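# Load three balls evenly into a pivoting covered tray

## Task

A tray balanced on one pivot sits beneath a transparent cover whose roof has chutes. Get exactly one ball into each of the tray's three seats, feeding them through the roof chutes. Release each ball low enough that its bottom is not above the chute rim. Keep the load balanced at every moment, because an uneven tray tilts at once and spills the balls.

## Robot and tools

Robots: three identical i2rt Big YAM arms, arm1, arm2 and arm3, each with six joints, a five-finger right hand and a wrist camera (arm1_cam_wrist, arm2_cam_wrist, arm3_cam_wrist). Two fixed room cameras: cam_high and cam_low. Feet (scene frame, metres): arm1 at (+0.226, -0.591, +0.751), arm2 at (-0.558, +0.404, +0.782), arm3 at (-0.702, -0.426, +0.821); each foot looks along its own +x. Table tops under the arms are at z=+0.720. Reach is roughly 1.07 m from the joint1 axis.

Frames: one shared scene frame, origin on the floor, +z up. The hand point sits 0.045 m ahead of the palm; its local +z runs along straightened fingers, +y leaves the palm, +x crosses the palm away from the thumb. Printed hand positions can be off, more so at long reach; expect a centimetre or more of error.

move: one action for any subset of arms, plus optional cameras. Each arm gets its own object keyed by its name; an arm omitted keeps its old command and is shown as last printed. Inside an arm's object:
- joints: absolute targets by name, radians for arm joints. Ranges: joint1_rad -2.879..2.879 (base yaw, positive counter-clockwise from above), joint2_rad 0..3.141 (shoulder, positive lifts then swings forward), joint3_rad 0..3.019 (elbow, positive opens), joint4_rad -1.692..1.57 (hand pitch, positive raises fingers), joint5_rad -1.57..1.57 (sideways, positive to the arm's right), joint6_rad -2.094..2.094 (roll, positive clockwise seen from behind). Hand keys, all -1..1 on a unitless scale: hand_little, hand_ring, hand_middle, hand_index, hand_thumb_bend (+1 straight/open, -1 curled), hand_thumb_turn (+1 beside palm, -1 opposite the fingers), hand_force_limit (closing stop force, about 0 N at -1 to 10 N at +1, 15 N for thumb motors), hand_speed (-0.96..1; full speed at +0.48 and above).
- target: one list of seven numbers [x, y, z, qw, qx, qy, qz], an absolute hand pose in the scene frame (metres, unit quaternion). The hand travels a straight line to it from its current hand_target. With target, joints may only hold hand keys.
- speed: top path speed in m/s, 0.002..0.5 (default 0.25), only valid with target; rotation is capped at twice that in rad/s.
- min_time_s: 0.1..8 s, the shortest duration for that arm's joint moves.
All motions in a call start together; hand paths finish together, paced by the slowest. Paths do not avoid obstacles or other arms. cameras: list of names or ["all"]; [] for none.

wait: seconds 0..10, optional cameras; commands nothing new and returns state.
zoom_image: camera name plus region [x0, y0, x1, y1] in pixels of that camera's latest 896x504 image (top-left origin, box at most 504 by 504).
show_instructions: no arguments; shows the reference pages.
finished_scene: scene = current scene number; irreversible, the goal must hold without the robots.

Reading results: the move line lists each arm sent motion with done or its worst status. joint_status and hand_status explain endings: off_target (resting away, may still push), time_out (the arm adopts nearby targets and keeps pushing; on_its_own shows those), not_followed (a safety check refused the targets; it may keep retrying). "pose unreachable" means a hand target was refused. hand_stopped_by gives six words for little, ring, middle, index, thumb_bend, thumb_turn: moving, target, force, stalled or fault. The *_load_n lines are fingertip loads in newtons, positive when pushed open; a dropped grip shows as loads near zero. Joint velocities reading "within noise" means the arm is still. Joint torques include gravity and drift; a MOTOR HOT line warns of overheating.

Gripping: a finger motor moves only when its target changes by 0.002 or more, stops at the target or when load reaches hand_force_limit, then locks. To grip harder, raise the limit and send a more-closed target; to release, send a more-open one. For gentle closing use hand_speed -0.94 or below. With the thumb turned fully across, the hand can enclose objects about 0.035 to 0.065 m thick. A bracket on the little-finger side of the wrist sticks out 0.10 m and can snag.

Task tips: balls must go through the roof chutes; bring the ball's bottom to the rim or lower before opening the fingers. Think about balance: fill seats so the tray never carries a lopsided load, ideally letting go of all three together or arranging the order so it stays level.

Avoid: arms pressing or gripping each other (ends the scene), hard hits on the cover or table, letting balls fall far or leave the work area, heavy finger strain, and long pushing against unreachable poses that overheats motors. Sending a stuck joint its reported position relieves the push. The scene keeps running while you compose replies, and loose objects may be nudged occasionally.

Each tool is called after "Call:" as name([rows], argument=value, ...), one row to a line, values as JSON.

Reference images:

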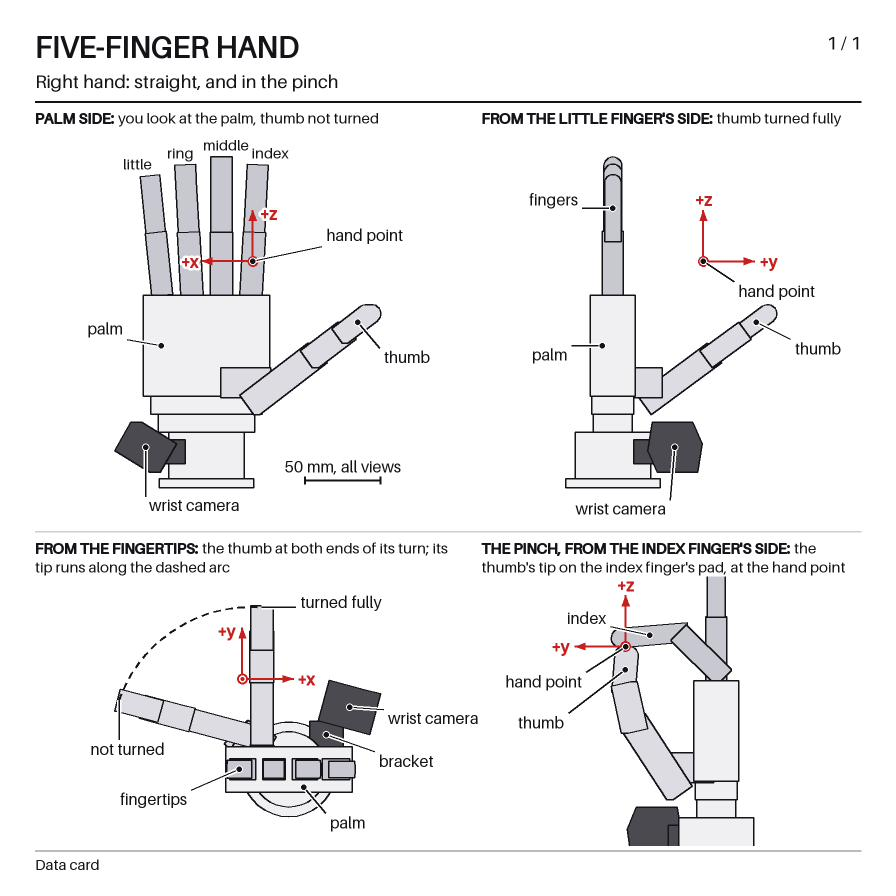

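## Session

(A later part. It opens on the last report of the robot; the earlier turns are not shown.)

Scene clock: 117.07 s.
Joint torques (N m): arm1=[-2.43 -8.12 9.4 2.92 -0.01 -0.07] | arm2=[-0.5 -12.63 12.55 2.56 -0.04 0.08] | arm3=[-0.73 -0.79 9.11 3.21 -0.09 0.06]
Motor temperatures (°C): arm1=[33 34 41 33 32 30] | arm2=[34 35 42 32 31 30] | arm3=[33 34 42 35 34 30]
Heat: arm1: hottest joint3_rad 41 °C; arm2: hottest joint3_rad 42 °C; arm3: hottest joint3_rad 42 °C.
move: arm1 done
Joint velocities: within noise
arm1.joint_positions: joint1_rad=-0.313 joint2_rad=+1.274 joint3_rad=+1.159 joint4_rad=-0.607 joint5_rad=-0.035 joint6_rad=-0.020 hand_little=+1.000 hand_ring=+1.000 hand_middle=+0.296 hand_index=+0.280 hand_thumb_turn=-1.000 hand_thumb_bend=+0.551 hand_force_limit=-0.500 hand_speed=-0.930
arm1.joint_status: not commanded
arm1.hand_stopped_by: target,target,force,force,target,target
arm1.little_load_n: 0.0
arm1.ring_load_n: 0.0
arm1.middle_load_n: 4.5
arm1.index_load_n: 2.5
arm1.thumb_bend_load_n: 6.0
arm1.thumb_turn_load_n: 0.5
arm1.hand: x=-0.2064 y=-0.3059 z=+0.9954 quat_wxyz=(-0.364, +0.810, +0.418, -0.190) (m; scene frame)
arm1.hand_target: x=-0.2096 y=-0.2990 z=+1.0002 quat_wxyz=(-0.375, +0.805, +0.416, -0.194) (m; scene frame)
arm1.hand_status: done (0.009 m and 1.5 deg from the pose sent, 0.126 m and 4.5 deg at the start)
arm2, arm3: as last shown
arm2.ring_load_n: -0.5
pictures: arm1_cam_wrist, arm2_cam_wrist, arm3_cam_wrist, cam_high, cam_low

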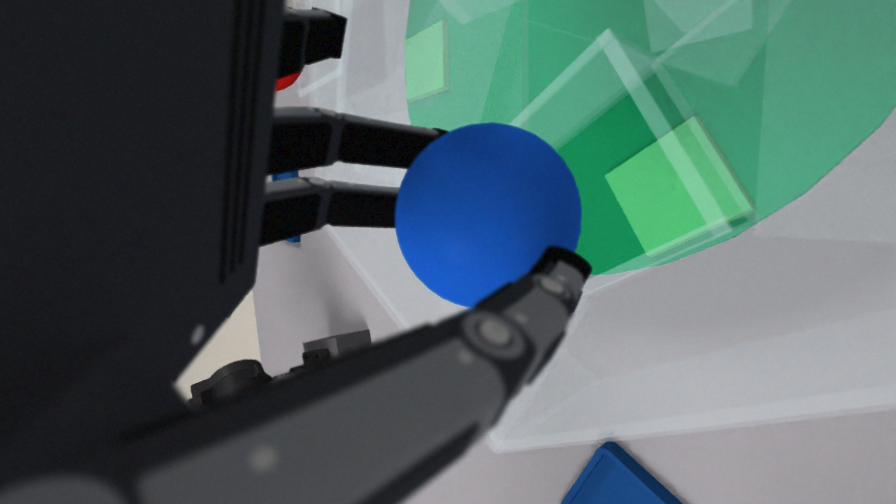

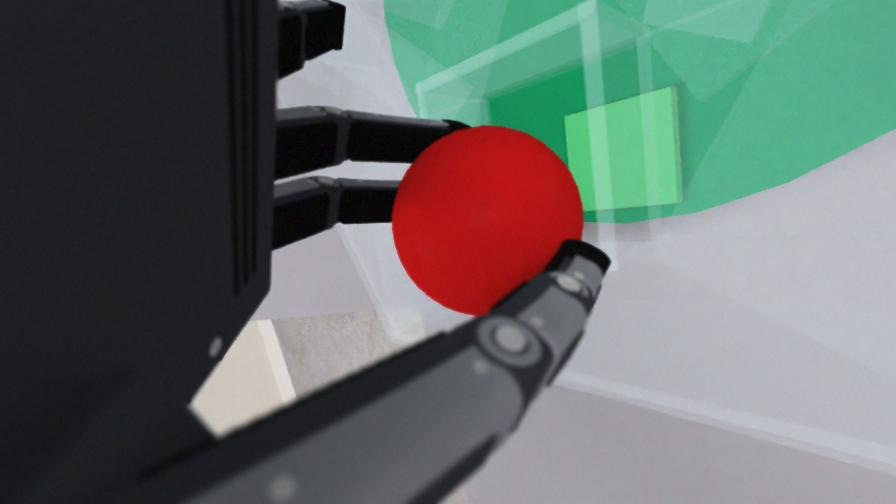

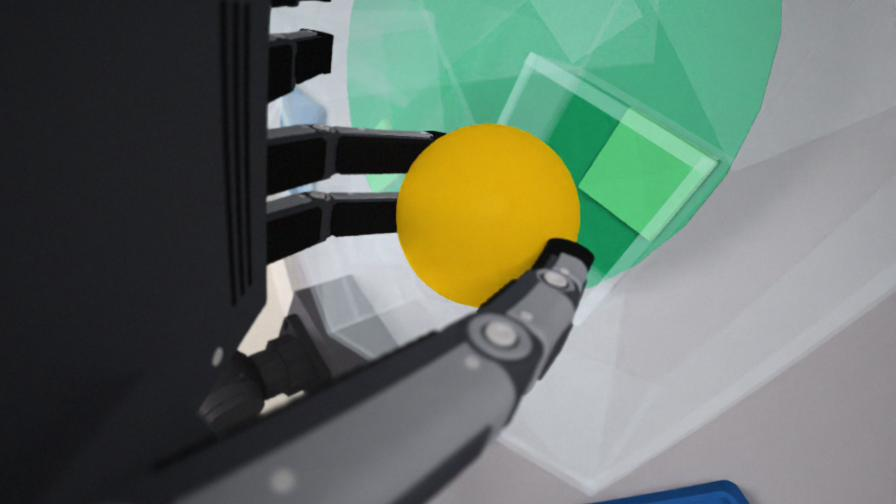

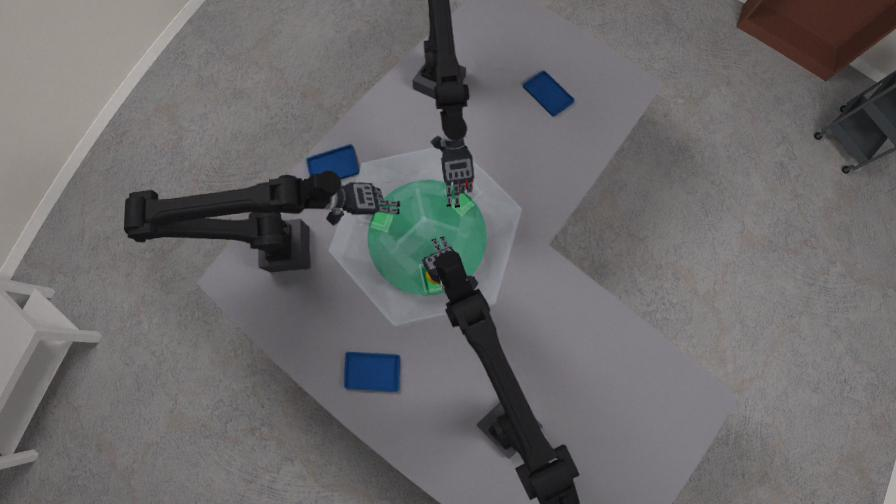

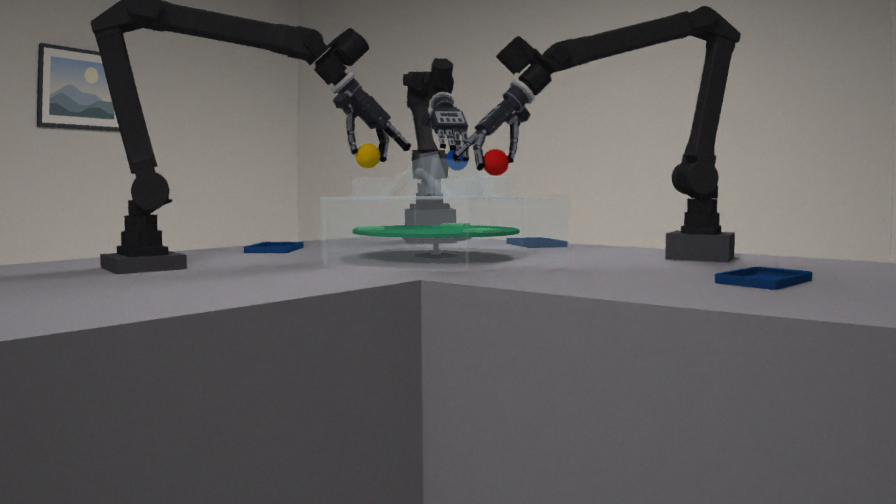

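Call:
move(arm1={"target": [-0.2147, -0.295, 0.971, 0.3754, -0.805, -0.4164, 0.1942], "speed": 0.05}, arm2={"target": [-0.2365, -0.031, 0.951, 0.1292, -0.277, 0.8629, -0.4024], "speed": 0.05}, arm3={"target": [-0.451, -0.2008, 0.936, 0.386, -0.8277, 0.3693, -0.1722], "speed": 0.05}, cameras=["all"])

Call:
zoom_image(camera="arm1_cam_wrist", region=[480, 0, 780, 340])

Call:
zoom_image(camera="arm2_cam_wrist", region=[480, 0, 780, 340])

Call:
zoom_image(camera="arm3_cam_wrist", region=[480, 0, 780, 340])

Call:
zoom_image(camera="cam_low", region=[350, 130, 530, 220])

Scene clock: 141.30 s.
Joint torques (N m): arm1=[-2.78 -8.06 9.46 2.88 0.04 -0.07] | arm2=[0.21 -12.63 9.25 2.65 -0.03 0.12] | arm3=[-0.73 -0.97 8.88 3.19 -0.14 0.02]
Motor temperatures (°C): arm1=[33 35 41 33 32 30] | arm2=[34 36 43 32 31 30] | arm3=[33 34 42 35 34 30]
Heat: arm1: hottest joint3_rad 41 °C; arm2: hottest joint3_rad 43 °C; arm3: hottest joint3_rad 42 °C.
move: arm1 done; arm2 done; arm3 done
Joint velocities: within noise
arm1.joint_positions: joint1_rad=-0.313 joint2_rad=+1.300 joint3_rad=+1.109 joint4_rad=-0.527 joint5_rad=-0.035 joint6_rad=-0.020 hand_little=+1.000 hand_ring=+1.000 hand_middle=+0.296 hand_index=+0.280 hand_thumb_turn=-1.000 hand_thumb_bend=+0.551 hand_force_limit=-0.500 hand_speed=-0.930
arm1.joint_status: not commanded
arm1.hand_stopped_by: target,target,force,force,target,target
arm1.little_load_n: 0.0
arm1.ring_load_n: 0.0
arm1.middle_load_n: 4.5
arm1.index_load_n: 2.0
arm1.thumb_bend_load_n: 6.0
arm1.thumb_turn_load_n: 0.5
arm1.hand: x=-0.2115 y=-0.3019 z=+0.9686 quat_wxyz=(-0.366, +0.809, +0.418, -0.191) (m; scene frame)
arm1.hand_target: x=-0.2145 y=-0.2951 z=+0.9710 quat_wxyz=(-0.375, +0.805, +0.416, -0.194) (m; scene frame)
arm1.hand_status: done (0.008 m and 1.3 deg from the pose sent, 0.028 m and 1.6 deg at the start)
arm2.joint_positions: joint1_rad=+0.608 joint2_rad=+1.360 joint3_rad=+1.036 joint4_rad=-0.381 joint5_rad=-0.041 joint6_rad=-0.044 hand_little=+1.000 hand_ring=+1.000 hand_middle=+0.281 hand_index=+0.289 hand_thumb_turn=-1.000 hand_thumb_bend=+0.552 hand_force_limit=-0.500 hand_speed=-0.930
arm2.joint_status: not commanded
arm2.hand_stopped_by: target,target,force,force,target,target
arm2.little_load_n: 0.0
arm2.ring_load_n: 0.0
arm2.middle_load_n: 6.0
arm2.index_load_n: 3.0
arm2.thumb_bend_load_n: 10.5
arm2.thumb_turn_load_n: 1.0
arm2.hand: x=-0.2353 y=-0.0233 z=+0.9553 quat_wxyz=(-0.129, +0.286, -0.861, +0.399) (m; scene frame)
arm2.hand_target: x=-0.2367 y=-0.0310 z=+0.9512 quat_wxyz=(-0.129, +0.277, -0.863, +0.403) (m; scene frame)
arm2.hand_status: done (0.009 m and 1.1 deg from the pose sent, 0.026 m and 3.3 deg at the start)
arm3.joint_positions: joint1_rad=+0.037 joint2_rad=+0.788 joint3_rad=+0.497 joint4_rad=-0.420 joint5_rad=-0.080 joint6_rad=-0.079 hand_little=+1.000 hand_ring=+1.000 hand_middle=+0.302 hand_index=+0.280 hand_thumb_turn=-1.000 hand_thumb_bend=+0.551 hand_force_limit=-0.500 hand_speed=-0.930
arm3.joint_status: not commanded
arm3.hand_stopped_by: target,target,force,force,target,target
arm3.little_load_n: 0.0
arm3.ring_load_n: 0.0
arm3.middle_load_n: 2.0
arm3.index_load_n: 3.0
arm3.thumb_bend_load_n: 5.5
arm3.thumb_turn_load_n: 0.0
arm3.hand: x=-0.4571 y=-0.2017 z=+0.9359 quat_wxyz=(-0.380, +0.831, -0.371, +0.167) (m; scene frame)
arm3.hand_target: x=-0.4512 y=-0.2010 z=+0.9361 quat_wxyz=(-0.386, +0.828, -0.369, +0.172) (m; scene frame)
arm3.hand_status: done (0.006 m and 0.9 deg from the pose sent, 0.032 m and 1.0 deg at the start)
pictures: arm1_cam_wrist, arm2_cam_wrist, arm3_cam_wrist, cam_high, cam_low

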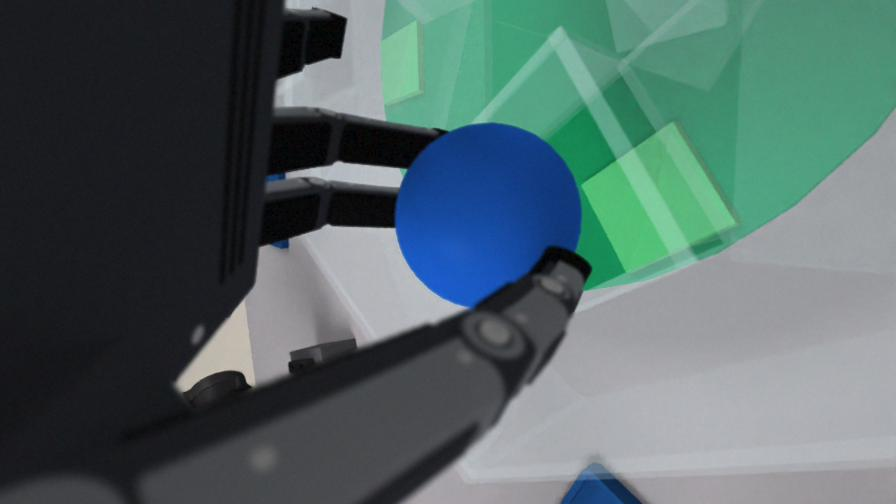

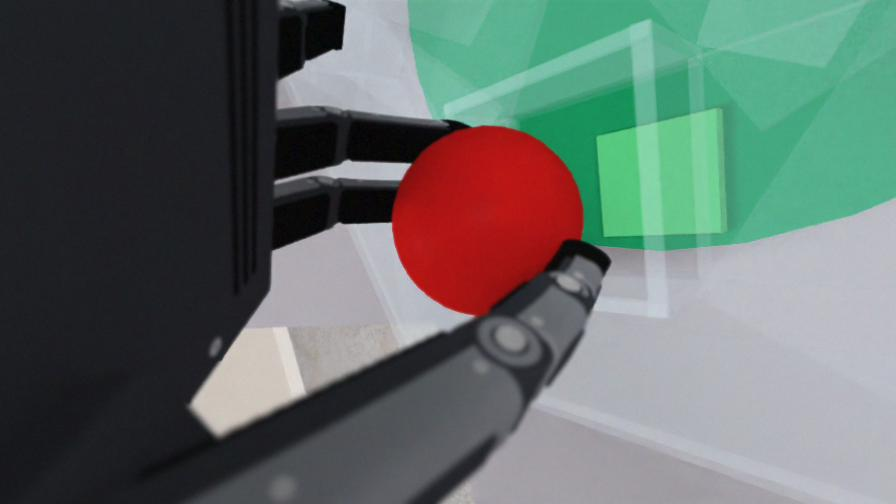

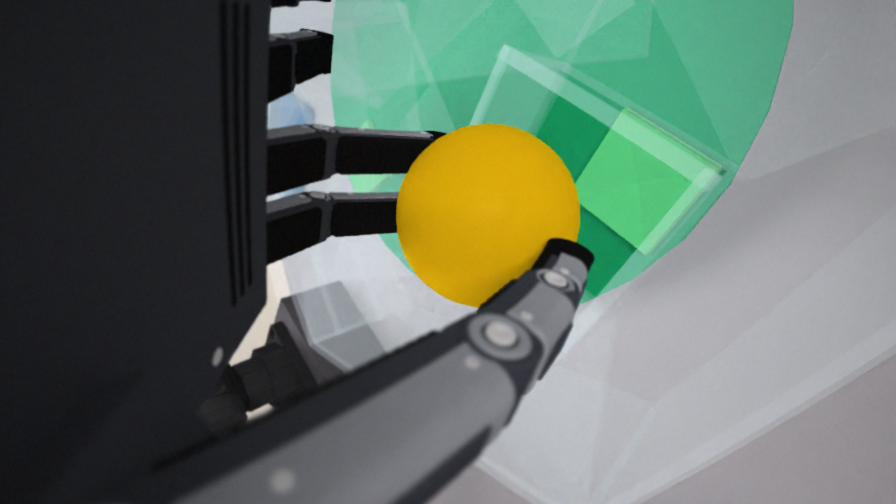

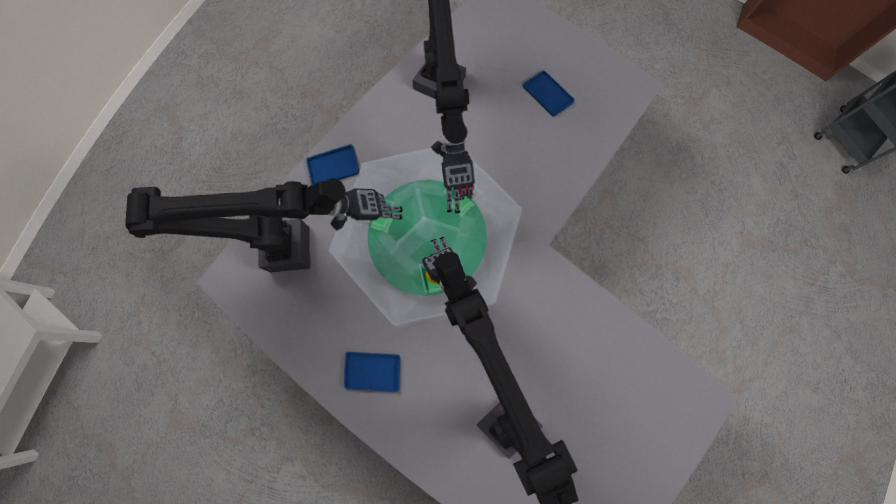

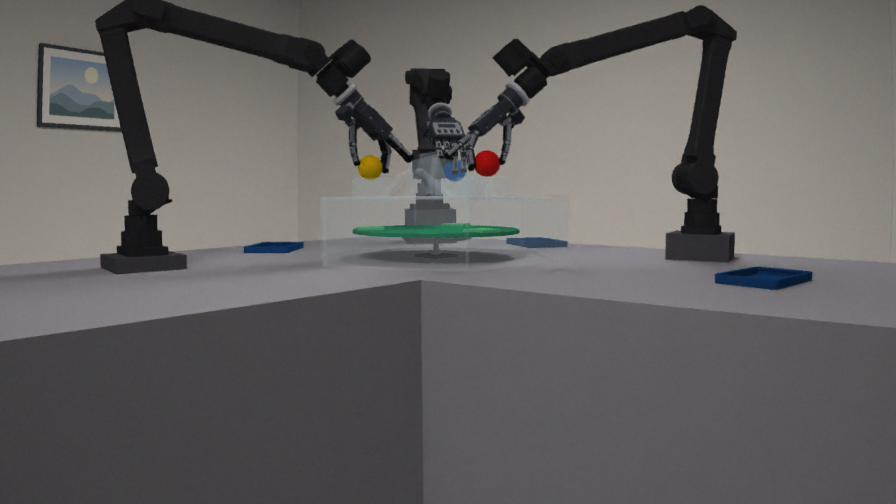

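Scaled by 1.482 from the camera's 896x504 image, which has a finer 1280x720 frame.

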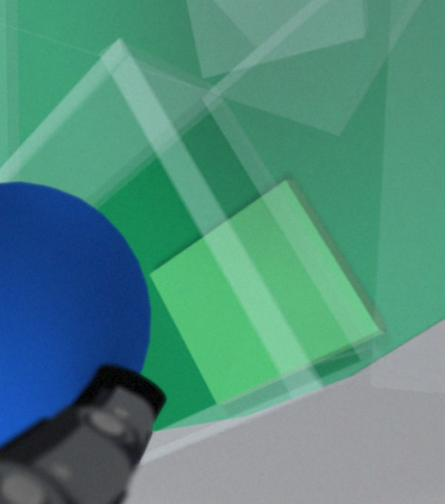

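Scaled by 1.482 from the camera's 896x504 image, which has a finer 1280x720 frame.

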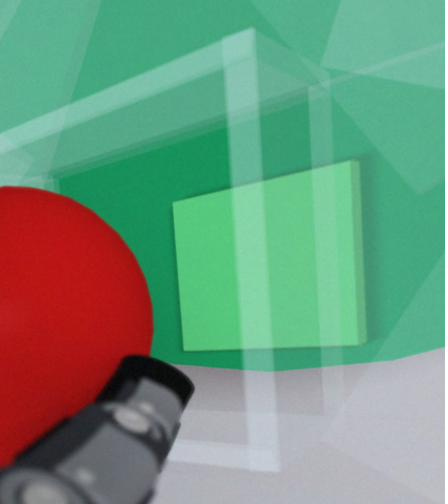

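Scaled by 1.482 from the camera's 896x504 image, which has a finer 1280x720 frame.

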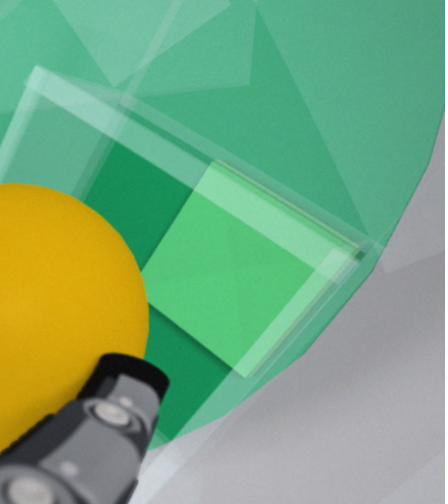

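Scaled by 2.800 from the camera's 896x504 image, which has a finer 1280x720 frame.

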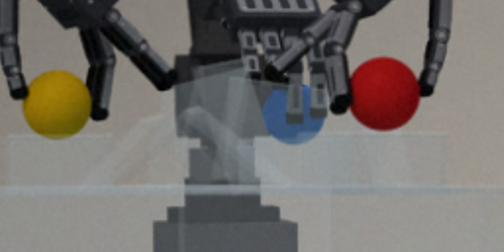

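Call:
move(arm1={"target": [-0.2125, -0.2966, 0.968, 0.3754, -0.805, -0.4164, 0.1942], "speed": 0.03}, arm2={"target": [-0.2385, -0.040, 0.9425, 0.1292, -0.277, 0.8629, -0.4024], "speed": 0.03}, arm3={"target": [-0.4498, -0.2005, 0.9325, 0.386, -0.8277, 0.3693, -0.1722], "speed": 0.03}, cameras=["all"])

Call:
zoom_image(camera="arm2_cam_wrist", region=[480, 0, 780, 340])

Call:
zoom_image(camera="cam_low", region=[350, 130, 530, 220])

Scene clock: 166.63 s.
Joint torques (N m): arm1=[-2.2 -7.88 9.36 2.89 0.06 -0.14] | arm2=[-0.56 -12.98 9.28 2.65 -0.21 0.01] | arm3=[-0.73 -1.08 8.84 3.23 -0.14 0.02]
Motor temperatures (°C): arm1=[33 34 40 33 32 30] | arm2=[34 36 42 32 31 30] | arm3=[33 34 44 35 34 30]
Heat: arm1: hottest joint3_rad 40 °C; arm2: hottest joint3_rad 42 °C; arm3: hottest joint3_rad 44 °C.
move: arm1 done; arm2 off_target; arm3 done
Joint velocities: within noise
arm1.joint_positions: joint1_rad=-0.313 joint2_rad=+1.300 joint3_rad=+1.098 joint4_rad=-0.519 joint5_rad=-0.035 joint6_rad=-0.020 hand_little=+1.000 hand_ring=+1.000 hand_middle=+0.296 hand_index=+0.280 hand_thumb_turn=-1.000 hand_thumb_bend=+0.551 hand_force_limit=-0.500 hand_speed=-0.930
arm1.joint_status: not commanded
arm1.hand_stopped_by: target,target,force,force,target,target
arm1.little_load_n: 0.0
arm1.ring_load_n: 0.0
arm1.middle_load_n: 4.5
arm1.index_load_n: 2.5
arm1.thumb_bend_load_n: 6.0
arm1.thumb_turn_load_n: 0.5
arm1.hand: x=-0.2100 y=-0.3030 z=+0.9635 quat_wxyz=(-0.364, +0.810, +0.418, -0.190) (m; scene frame)
arm1.hand_target: x=-0.2123 y=-0.2966 z=+0.9681 quat_wxyz=(-0.375, +0.805, +0.416, -0.194) (m; scene frame)
arm1.hand_status: done (0.008 m and 1.5 deg from the pose sent, 0.005 m and 1.3 deg at the start)
arm2.joint_positions: joint1_rad=+0.600 joint2_rad=+1.385 joint3_rad=+1.036 joint4_rad=-0.358 joint5_rad=-0.049 joint6_rad=-0.044 hand_little=+1.000 hand_ring=+1.000 hand_middle=+0.281 hand_index=+0.289 hand_thumb_turn=-1.000 hand_thumb_bend=+0.552 hand_force_limit=-0.500 hand_speed=-0.930
arm2.joint_status: not commanded
arm2.hand_stopped_by: target,target,force,force,target,target
arm2.little_load_n: 0.0
arm2.ring_load_n: 0.0
arm2.middle_load_n: 6.0
arm2.index_load_n: 3.0
arm2.thumb_bend_load_n: 10.5
arm2.thumb_turn_load_n: 1.0
arm2.hand: x=-0.2345 y=-0.0301 z=+0.9465 quat_wxyz=(-0.131, +0.284, -0.862, +0.398) (m; scene frame)
arm2.hand_target: x=-0.2387 y=-0.0398 z=+0.9426 quat_wxyz=(-0.129, +0.277, -0.863, +0.402) (m; scene frame)
arm2.hand_status: off_target (0.011 m and 1.0 deg from the pose sent, 0.021 m and 1.2 deg at the start)
arm3.joint_positions: joint1_rad=+0.035 joint2_rad=+0.797 joint3_rad=+0.491 joint4_rad=-0.405 joint5_rad=-0.082 joint6_rad=-0.080 hand_little=+1.000 hand_ring=+1.000 hand_middle=+0.302 hand_index=+0.280 hand_thumb_turn=-1.000 hand_thumb_bend=+0.551 hand_force_limit=-0.500 hand_speed=-0.930
arm3.joint_status: not commanded
arm3.hand_stopped_by: target,target,force,force,target,target
arm3.little_load_n: 0.0
arm3.ring_load_n: 0.0
arm3.middle_load_n: 2.0
arm3.index_load_n: 3.0
arm3.thumb_bend_load_n: 5.5
arm3.thumb_turn_load_n: 0.0
arm3.hand: x=-0.4558 y=-0.2012 z=+0.9326 quat_wxyz=(-0.381, +0.831, -0.371, +0.167) (m; scene frame)
arm3.hand_target: x=-0.4499 y=-0.2007 z=+0.9327 quat_wxyz=(-0.386, +0.828, -0.369, +0.172) (m; scene frame)
arm3.hand_status: done (0.006 m and 0.9 deg from the pose sent, 0.008 m and 0.9 deg at the start)
pictures: arm1_cam_wrist, arm2_cam_wrist, arm3_cam_wrist, cam_high, cam_low

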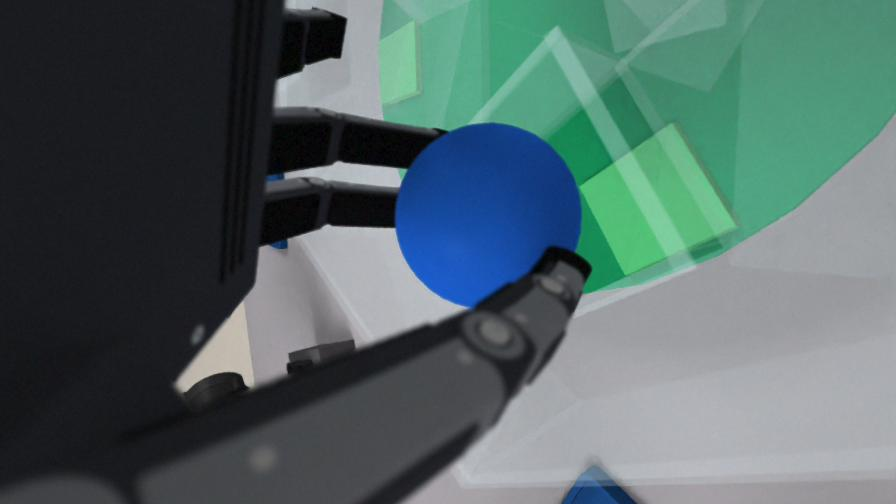

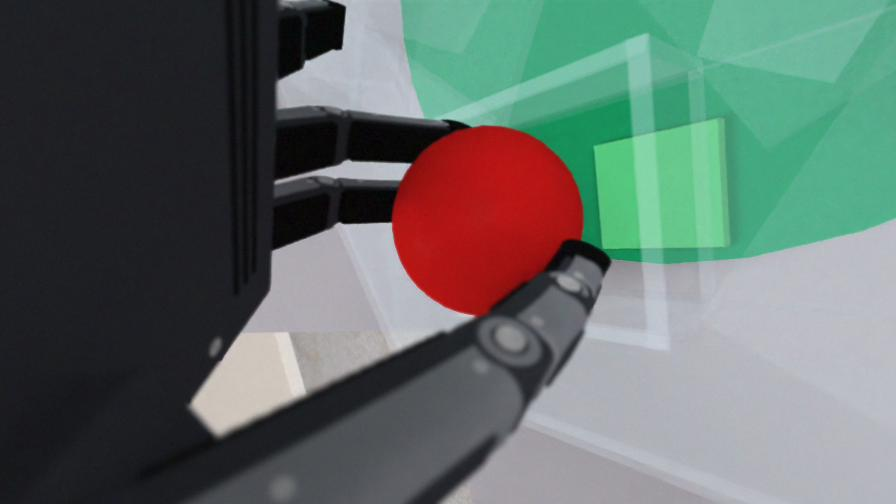

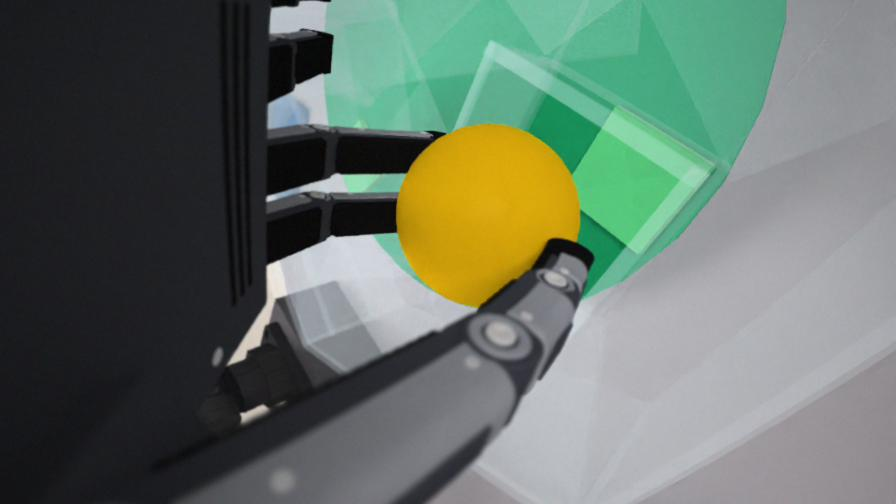

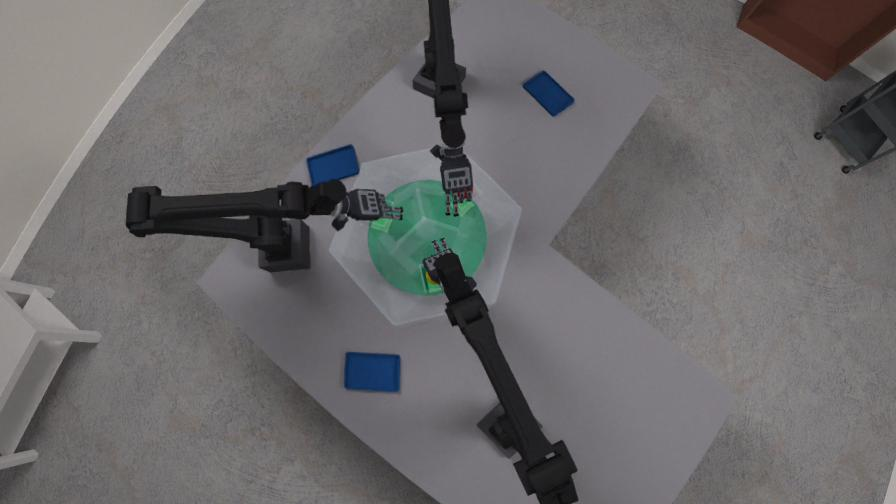

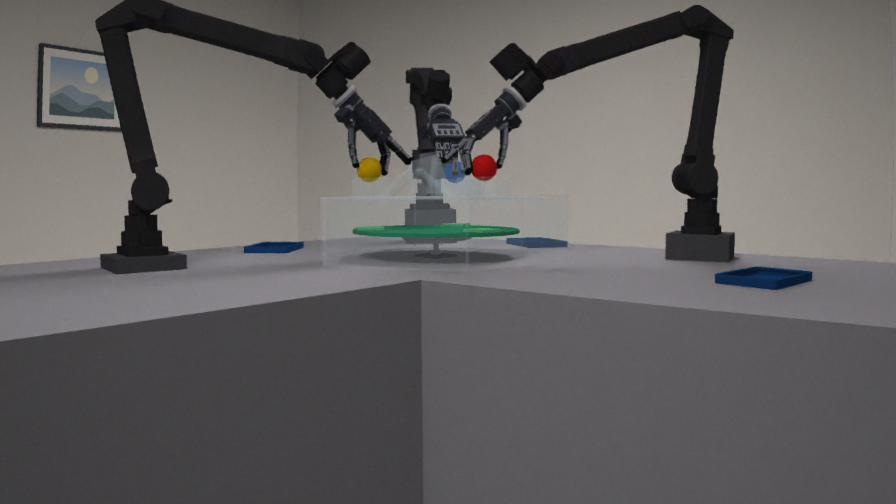

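Scaled by 1.482 from the camera's 896x504 image, which has a finer 1280x720 frame.

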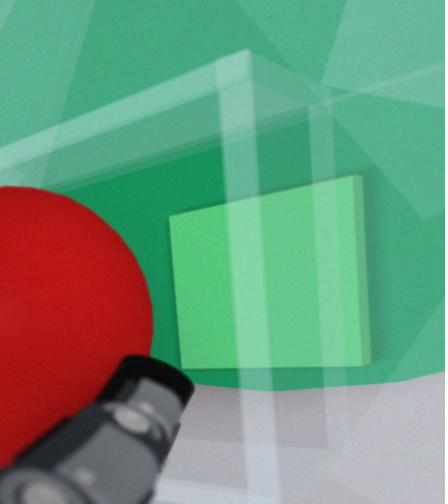

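Scaled by 2.800 from the camera's 896x504 image, which has a finer 1280x720 frame.

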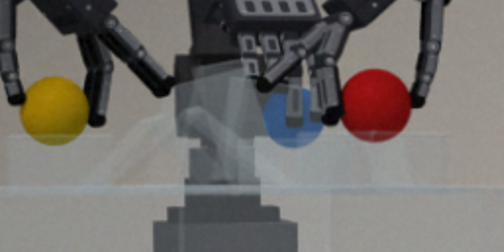

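Call:
move(arm1={"joints": {"hand_index": 0.7, "hand_middle": 0.7, "hand_thumb_bend": 0.8, "hand_speed": 0.6}}, arm2={"joints": {"hand_index": 0.7, "hand_middle": 0.7, "hand_thumb_bend": 0.8, "hand_speed": 0.6}}, arm3={"joints": {"hand_index": 0.7, "hand_middle": 0.7, "hand_thumb_bend": 0.8, "hand_speed": 0.6}}, cameras=["all"])

Scene clock: 171.67 s.
Joint torques (N m): arm1=[-2.37 -8.35 9.17 2.48 0.03 -0.05] | arm2=[-0.32 -12.92 9.29 2.36 -0.15 0.02] | arm3=[-0.73 -1.08 8.84 2.86 -0.1 0.02]
Motor temperatures (°C): arm1=[33 34 40 33 32 30] | arm2=[34 36 42 32 31 30] | arm3=[33 34 44 35 34 30]
Heat: arm1: hottest joint3_rad 40 °C; arm2: hottest joint3_rad 42 °C; arm3: hottest joint3_rad 44 °C.
move: arm1 done; arm2 done; arm3 done
Joint velocities: within noise
arm1.joint_positions: joint1_rad=-0.313 joint2_rad=+1.300 joint3_rad=+1.098 joint4_rad=-0.513 joint5_rad=-0.036 joint6_rad=-0.020 hand_little=+1.000 hand_ring=+1.000 hand_middle=+0.700 hand_index=+0.700 hand_thumb_turn=-1.000 hand_thumb_bend=+0.800 hand_force_limit=-0.500 hand_speed=+0.600
arm1.joint_status: all done
arm1.hand_stopped_by: target,target,target,target,target,target
arm1.little_load_n: 0.0
arm1.ring_load_n: 0.0
arm1.middle_load_n: 0.0
arm1.index_load_n: 0.0
arm1.thumb_bend_load_n: 0.0
arm1.thumb_turn_load_n: 0.0
arm1.hand: x=-0.2113 y=-0.3022 z=+0.9646 quat_wxyz=(-0.366, +0.809, +0.418, -0.192) (m; scene frame)
arm1.hand_target: x=-0.2124 y=-0.2966 z=+0.9681 quat_wxyz=(-0.375, +0.805, +0.416, -0.194) (m; scene frame)
arm1.hand_status: not commanded
arm2.joint_positions: joint1_rad=+0.600 joint2_rad=+1.385 joint3_rad=+1.036 joint4_rad=-0.350 joint5_rad=-0.050 joint6_rad=-0.044 hand_little=+1.000 hand_ring=+1.000 hand_middle=+0.700 hand_index=+0.700 hand_thumb_turn=-1.000 hand_thumb_bend=+0.800 hand_force_limit=-0.500 hand_speed=+0.600
arm2.joint_status: all done
arm2.hand_stopped_by: target,target,target,target,target,target
arm2.little_load_n: -0.5
arm2.ring_load_n: 0.0
arm2.middle_load_n: 0.0
arm2.index_load_n: 0.0
arm2.thumb_bend_load_n: 0.0
arm2.thumb_turn_load_n: 0.5
arm2.hand: x=-0.2335 y=-0.0314 z=+0.9477 quat_wxyz=(-0.132, +0.284, -0.861, +0.401) (m; scene frame)
arm2.hand_target: x=-0.2387 y=-0.0398 z=+0.9426 quat_wxyz=(-0.129, +0.277, -0.863, +0.402) (m; scene frame)
arm2.hand_status: not commanded
arm3.joint_positions: joint1_rad=+0.035 joint2_rad=+0.797 joint3_rad=+0.491 joint4_rad=-0.397 joint5_rad=-0.083 joint6_rad=-0.081 hand_little=+1.000 hand_ring=+1.000 hand_middle=+0.700 hand_index=+0.700 hand_thumb_turn=-1.000 hand_thumb_bend=+0.800 hand_force_limit=-0.500 hand_speed=+0.600
arm3.joint_status: all done
arm3.hand_stopped_by: target,target,target,target,target,target
arm3.little_load_n: 0.0
arm3.ring_load_n: 0.0
arm3.middle_load_n: 0.0
arm3.index_load_n: 0.0
arm3.thumb_bend_load_n: 0.0
arm3.thumb_turn_load_n: 0.0
arm3.hand: x=-0.4544 y=-0.2000 z=+0.9340 quat_wxyz=(-0.384, +0.829, -0.369, +0.169) (m; scene frame)
arm3.hand_target: x=-0.4500 y=-0.2006 z=+0.9327 quat_wxyz=(-0.386, +0.828, -0.369, +0.172) (m; scene frame)
arm3.hand_status: not commanded
pictures: arm1_cam_wrist, arm2_cam_wrist, arm3_cam_wrist, cam_high, cam_low

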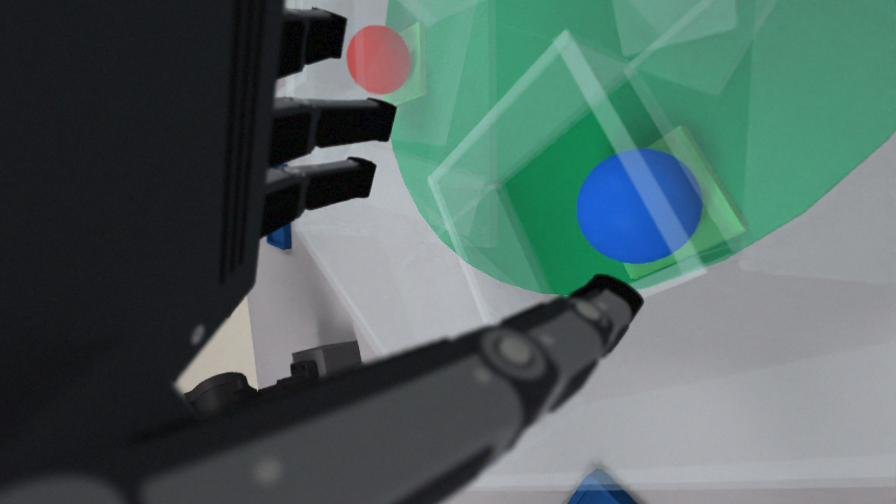

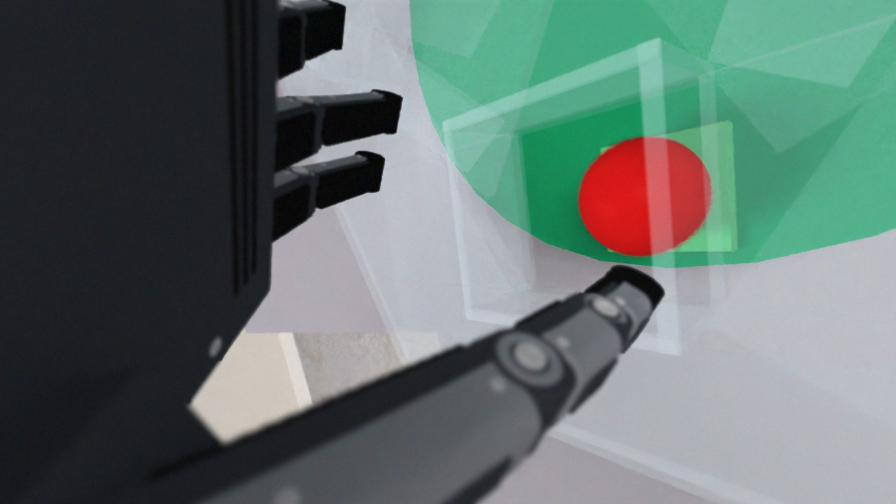

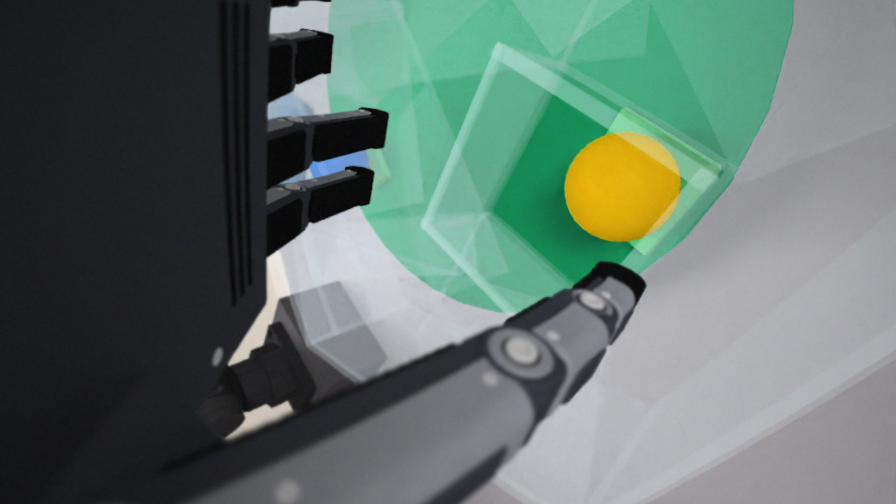

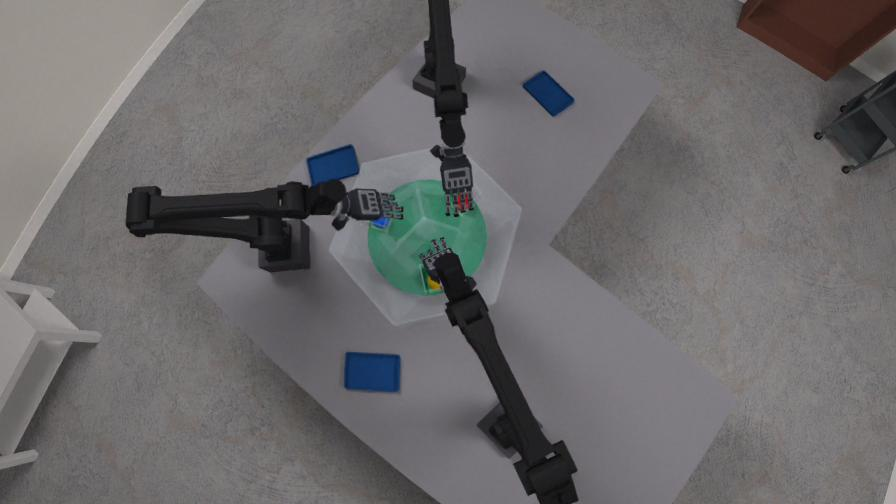

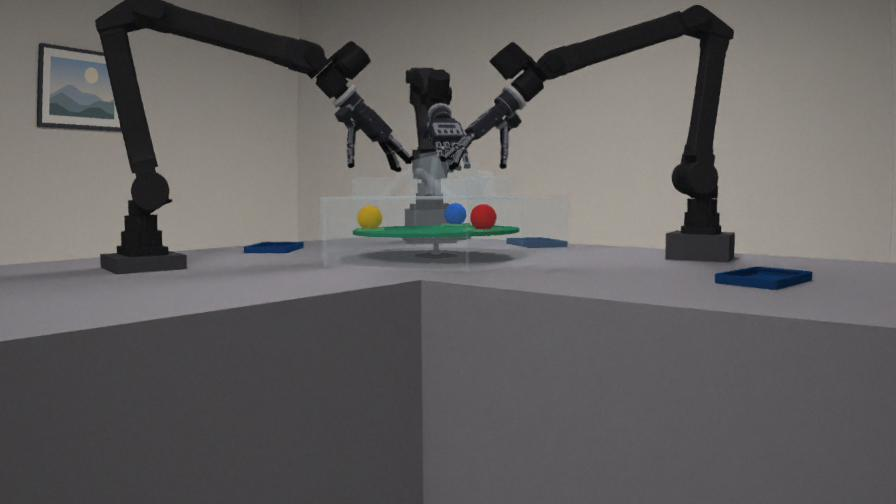

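Call:
wait(seconds=0.5, cameras=["cam_low"])

Call:
finished_scene(scene=2)

Scene clock: 175.70 s.
Joint torques (N m): arm1=[-2.96 -8 9.22 2.48 0.1 -0.07] | arm2=[-0.5 -12.98 9.29 2.33 -0.15 0.01] | arm3=[-0.73 -1.08 8.85 2.86 -0.1 0.02]
Motor temperatures (°C): arm1=[33 34 40 33 32 30] | arm2=[34 36 42 32 31 30] | arm3=[33 34 44 35 34 30]
Heat: arm1: hottest joint3_rad 40 °C; arm2: hottest joint3_rad 42 °C; arm3: hottest joint3_rad 44 °C.
Joint velocities: within noise
arm1.joint_positions: joint1_rad=-0.313 joint2_rad=+1.300 joint3_rad=+1.098 joint4_rad=-0.513 joint5_rad=-0.036 joint6_rad=-0.020 hand_little=+1.000 hand_ring=+1.000 hand_middle=+0.700 hand_index=+0.700 hand_thumb_turn=-1.000 hand_thumb_bend=+0.800 hand_force_limit=-0.500 hand_speed=+0.600
arm1.joint_status: all done
arm1.hand_stopped_by: target,target,target,target,target,target
arm1.little_load_n: 0.0
arm1.ring_load_n: 0.0
arm1.middle_load_n: 0.0
arm1.index_load_n: 0.0
arm1.thumb_bend_load_n: 0.0
arm1.thumb_turn_load_n: 0.0
arm1.hand: x=-0.2113 y=-0.3022 z=+0.9646 quat_wxyz=(-0.366, +0.809, +0.418, -0.192) (m; scene frame)
arm1.hand_target: x=-0.2124 y=-0.2966 z=+0.9682 quat_wxyz=(-0.375, +0.805, +0.416, -0.194) (m; scene frame)
arm1.hand_status: not commanded
arm2.joint_positions: joint1_rad=+0.600 joint2_rad=+1.385 joint3_rad=+1.036 joint4_rad=-0.350 joint5_rad=-0.050 joint6_rad=-0.044 hand_little=+1.000 hand_ring=+1.000 hand_middle=+0.700 hand_index=+0.700 hand_thumb_turn=-1.000 hand_thumb_bend=+0.800 hand_force_limit=-0.500 hand_speed=+0.600
arm2.joint_status: all done
arm2.hand_stopped_by: target,target,target,target,target,target
arm2.little_load_n: 0.0
arm2.ring_load_n: 0.0
arm2.middle_load_n: 0.0
arm2.index_load_n: 0.0
arm2.thumb_bend_load_n: -0.5
arm2.thumb_turn_load_n: 0.0
arm2.hand: x=-0.2335 y=-0.0314 z=+0.9477 quat_wxyz=(-0.132, +0.284, -0.861, +0.401) (m; scene frame)
arm2.hand_target: x=-0.2387 y=-0.0398 z=+0.9426 quat_wxyz=(-0.129, +0.277, -0.863, +0.402) (m; scene frame)
arm2.hand_status: not commanded
arm3.joint_positions: joint1_rad=+0.035 joint2_rad=+0.797 joint3_rad=+0.491 joint4_rad=-0.397 joint5_rad=-0.083 joint6_rad=-0.081 hand_little=+1.000 hand_ring=+1.000 hand_middle=+0.700 hand_index=+0.700 hand_thumb_turn=-1.000 hand_thumb_bend=+0.800 hand_force_limit=-0.500 hand_speed=+0.600
arm3.joint_status: all done
arm3.hand_stopped_by: target,target,target,target,target,target
arm3.little_load_n: 0.0
arm3.ring_load_n: 0.0
arm3.middle_load_n: -0.5
arm3.index_load_n: 0.0
arm3.thumb_bend_load_n: 0.0
arm3.thumb_turn_load_n: 0.0
arm3.hand: x=-0.4544 y=-0.2000 z=+0.9340 quat_wxyz=(-0.384, +0.829, -0.369, +0.169) (m; scene frame)
arm3.hand_target: x=-0.4500 y=-0.2006 z=+0.9327 quat_wxyz=(-0.386, +0.828, -0.369, +0.172) (m; scene frame)
arm3.hand_status: not commanded
wait: 0.50 s; at rest from the start
pictures: cam_low

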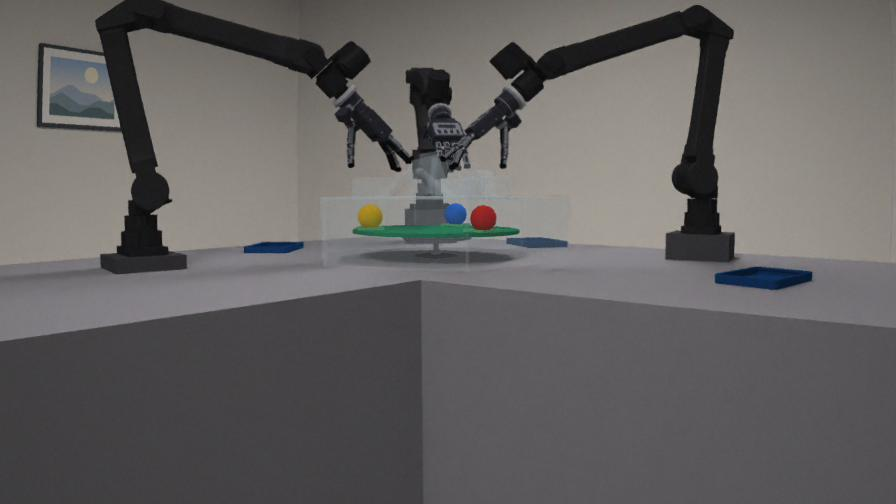

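The scene is finished: the task was done.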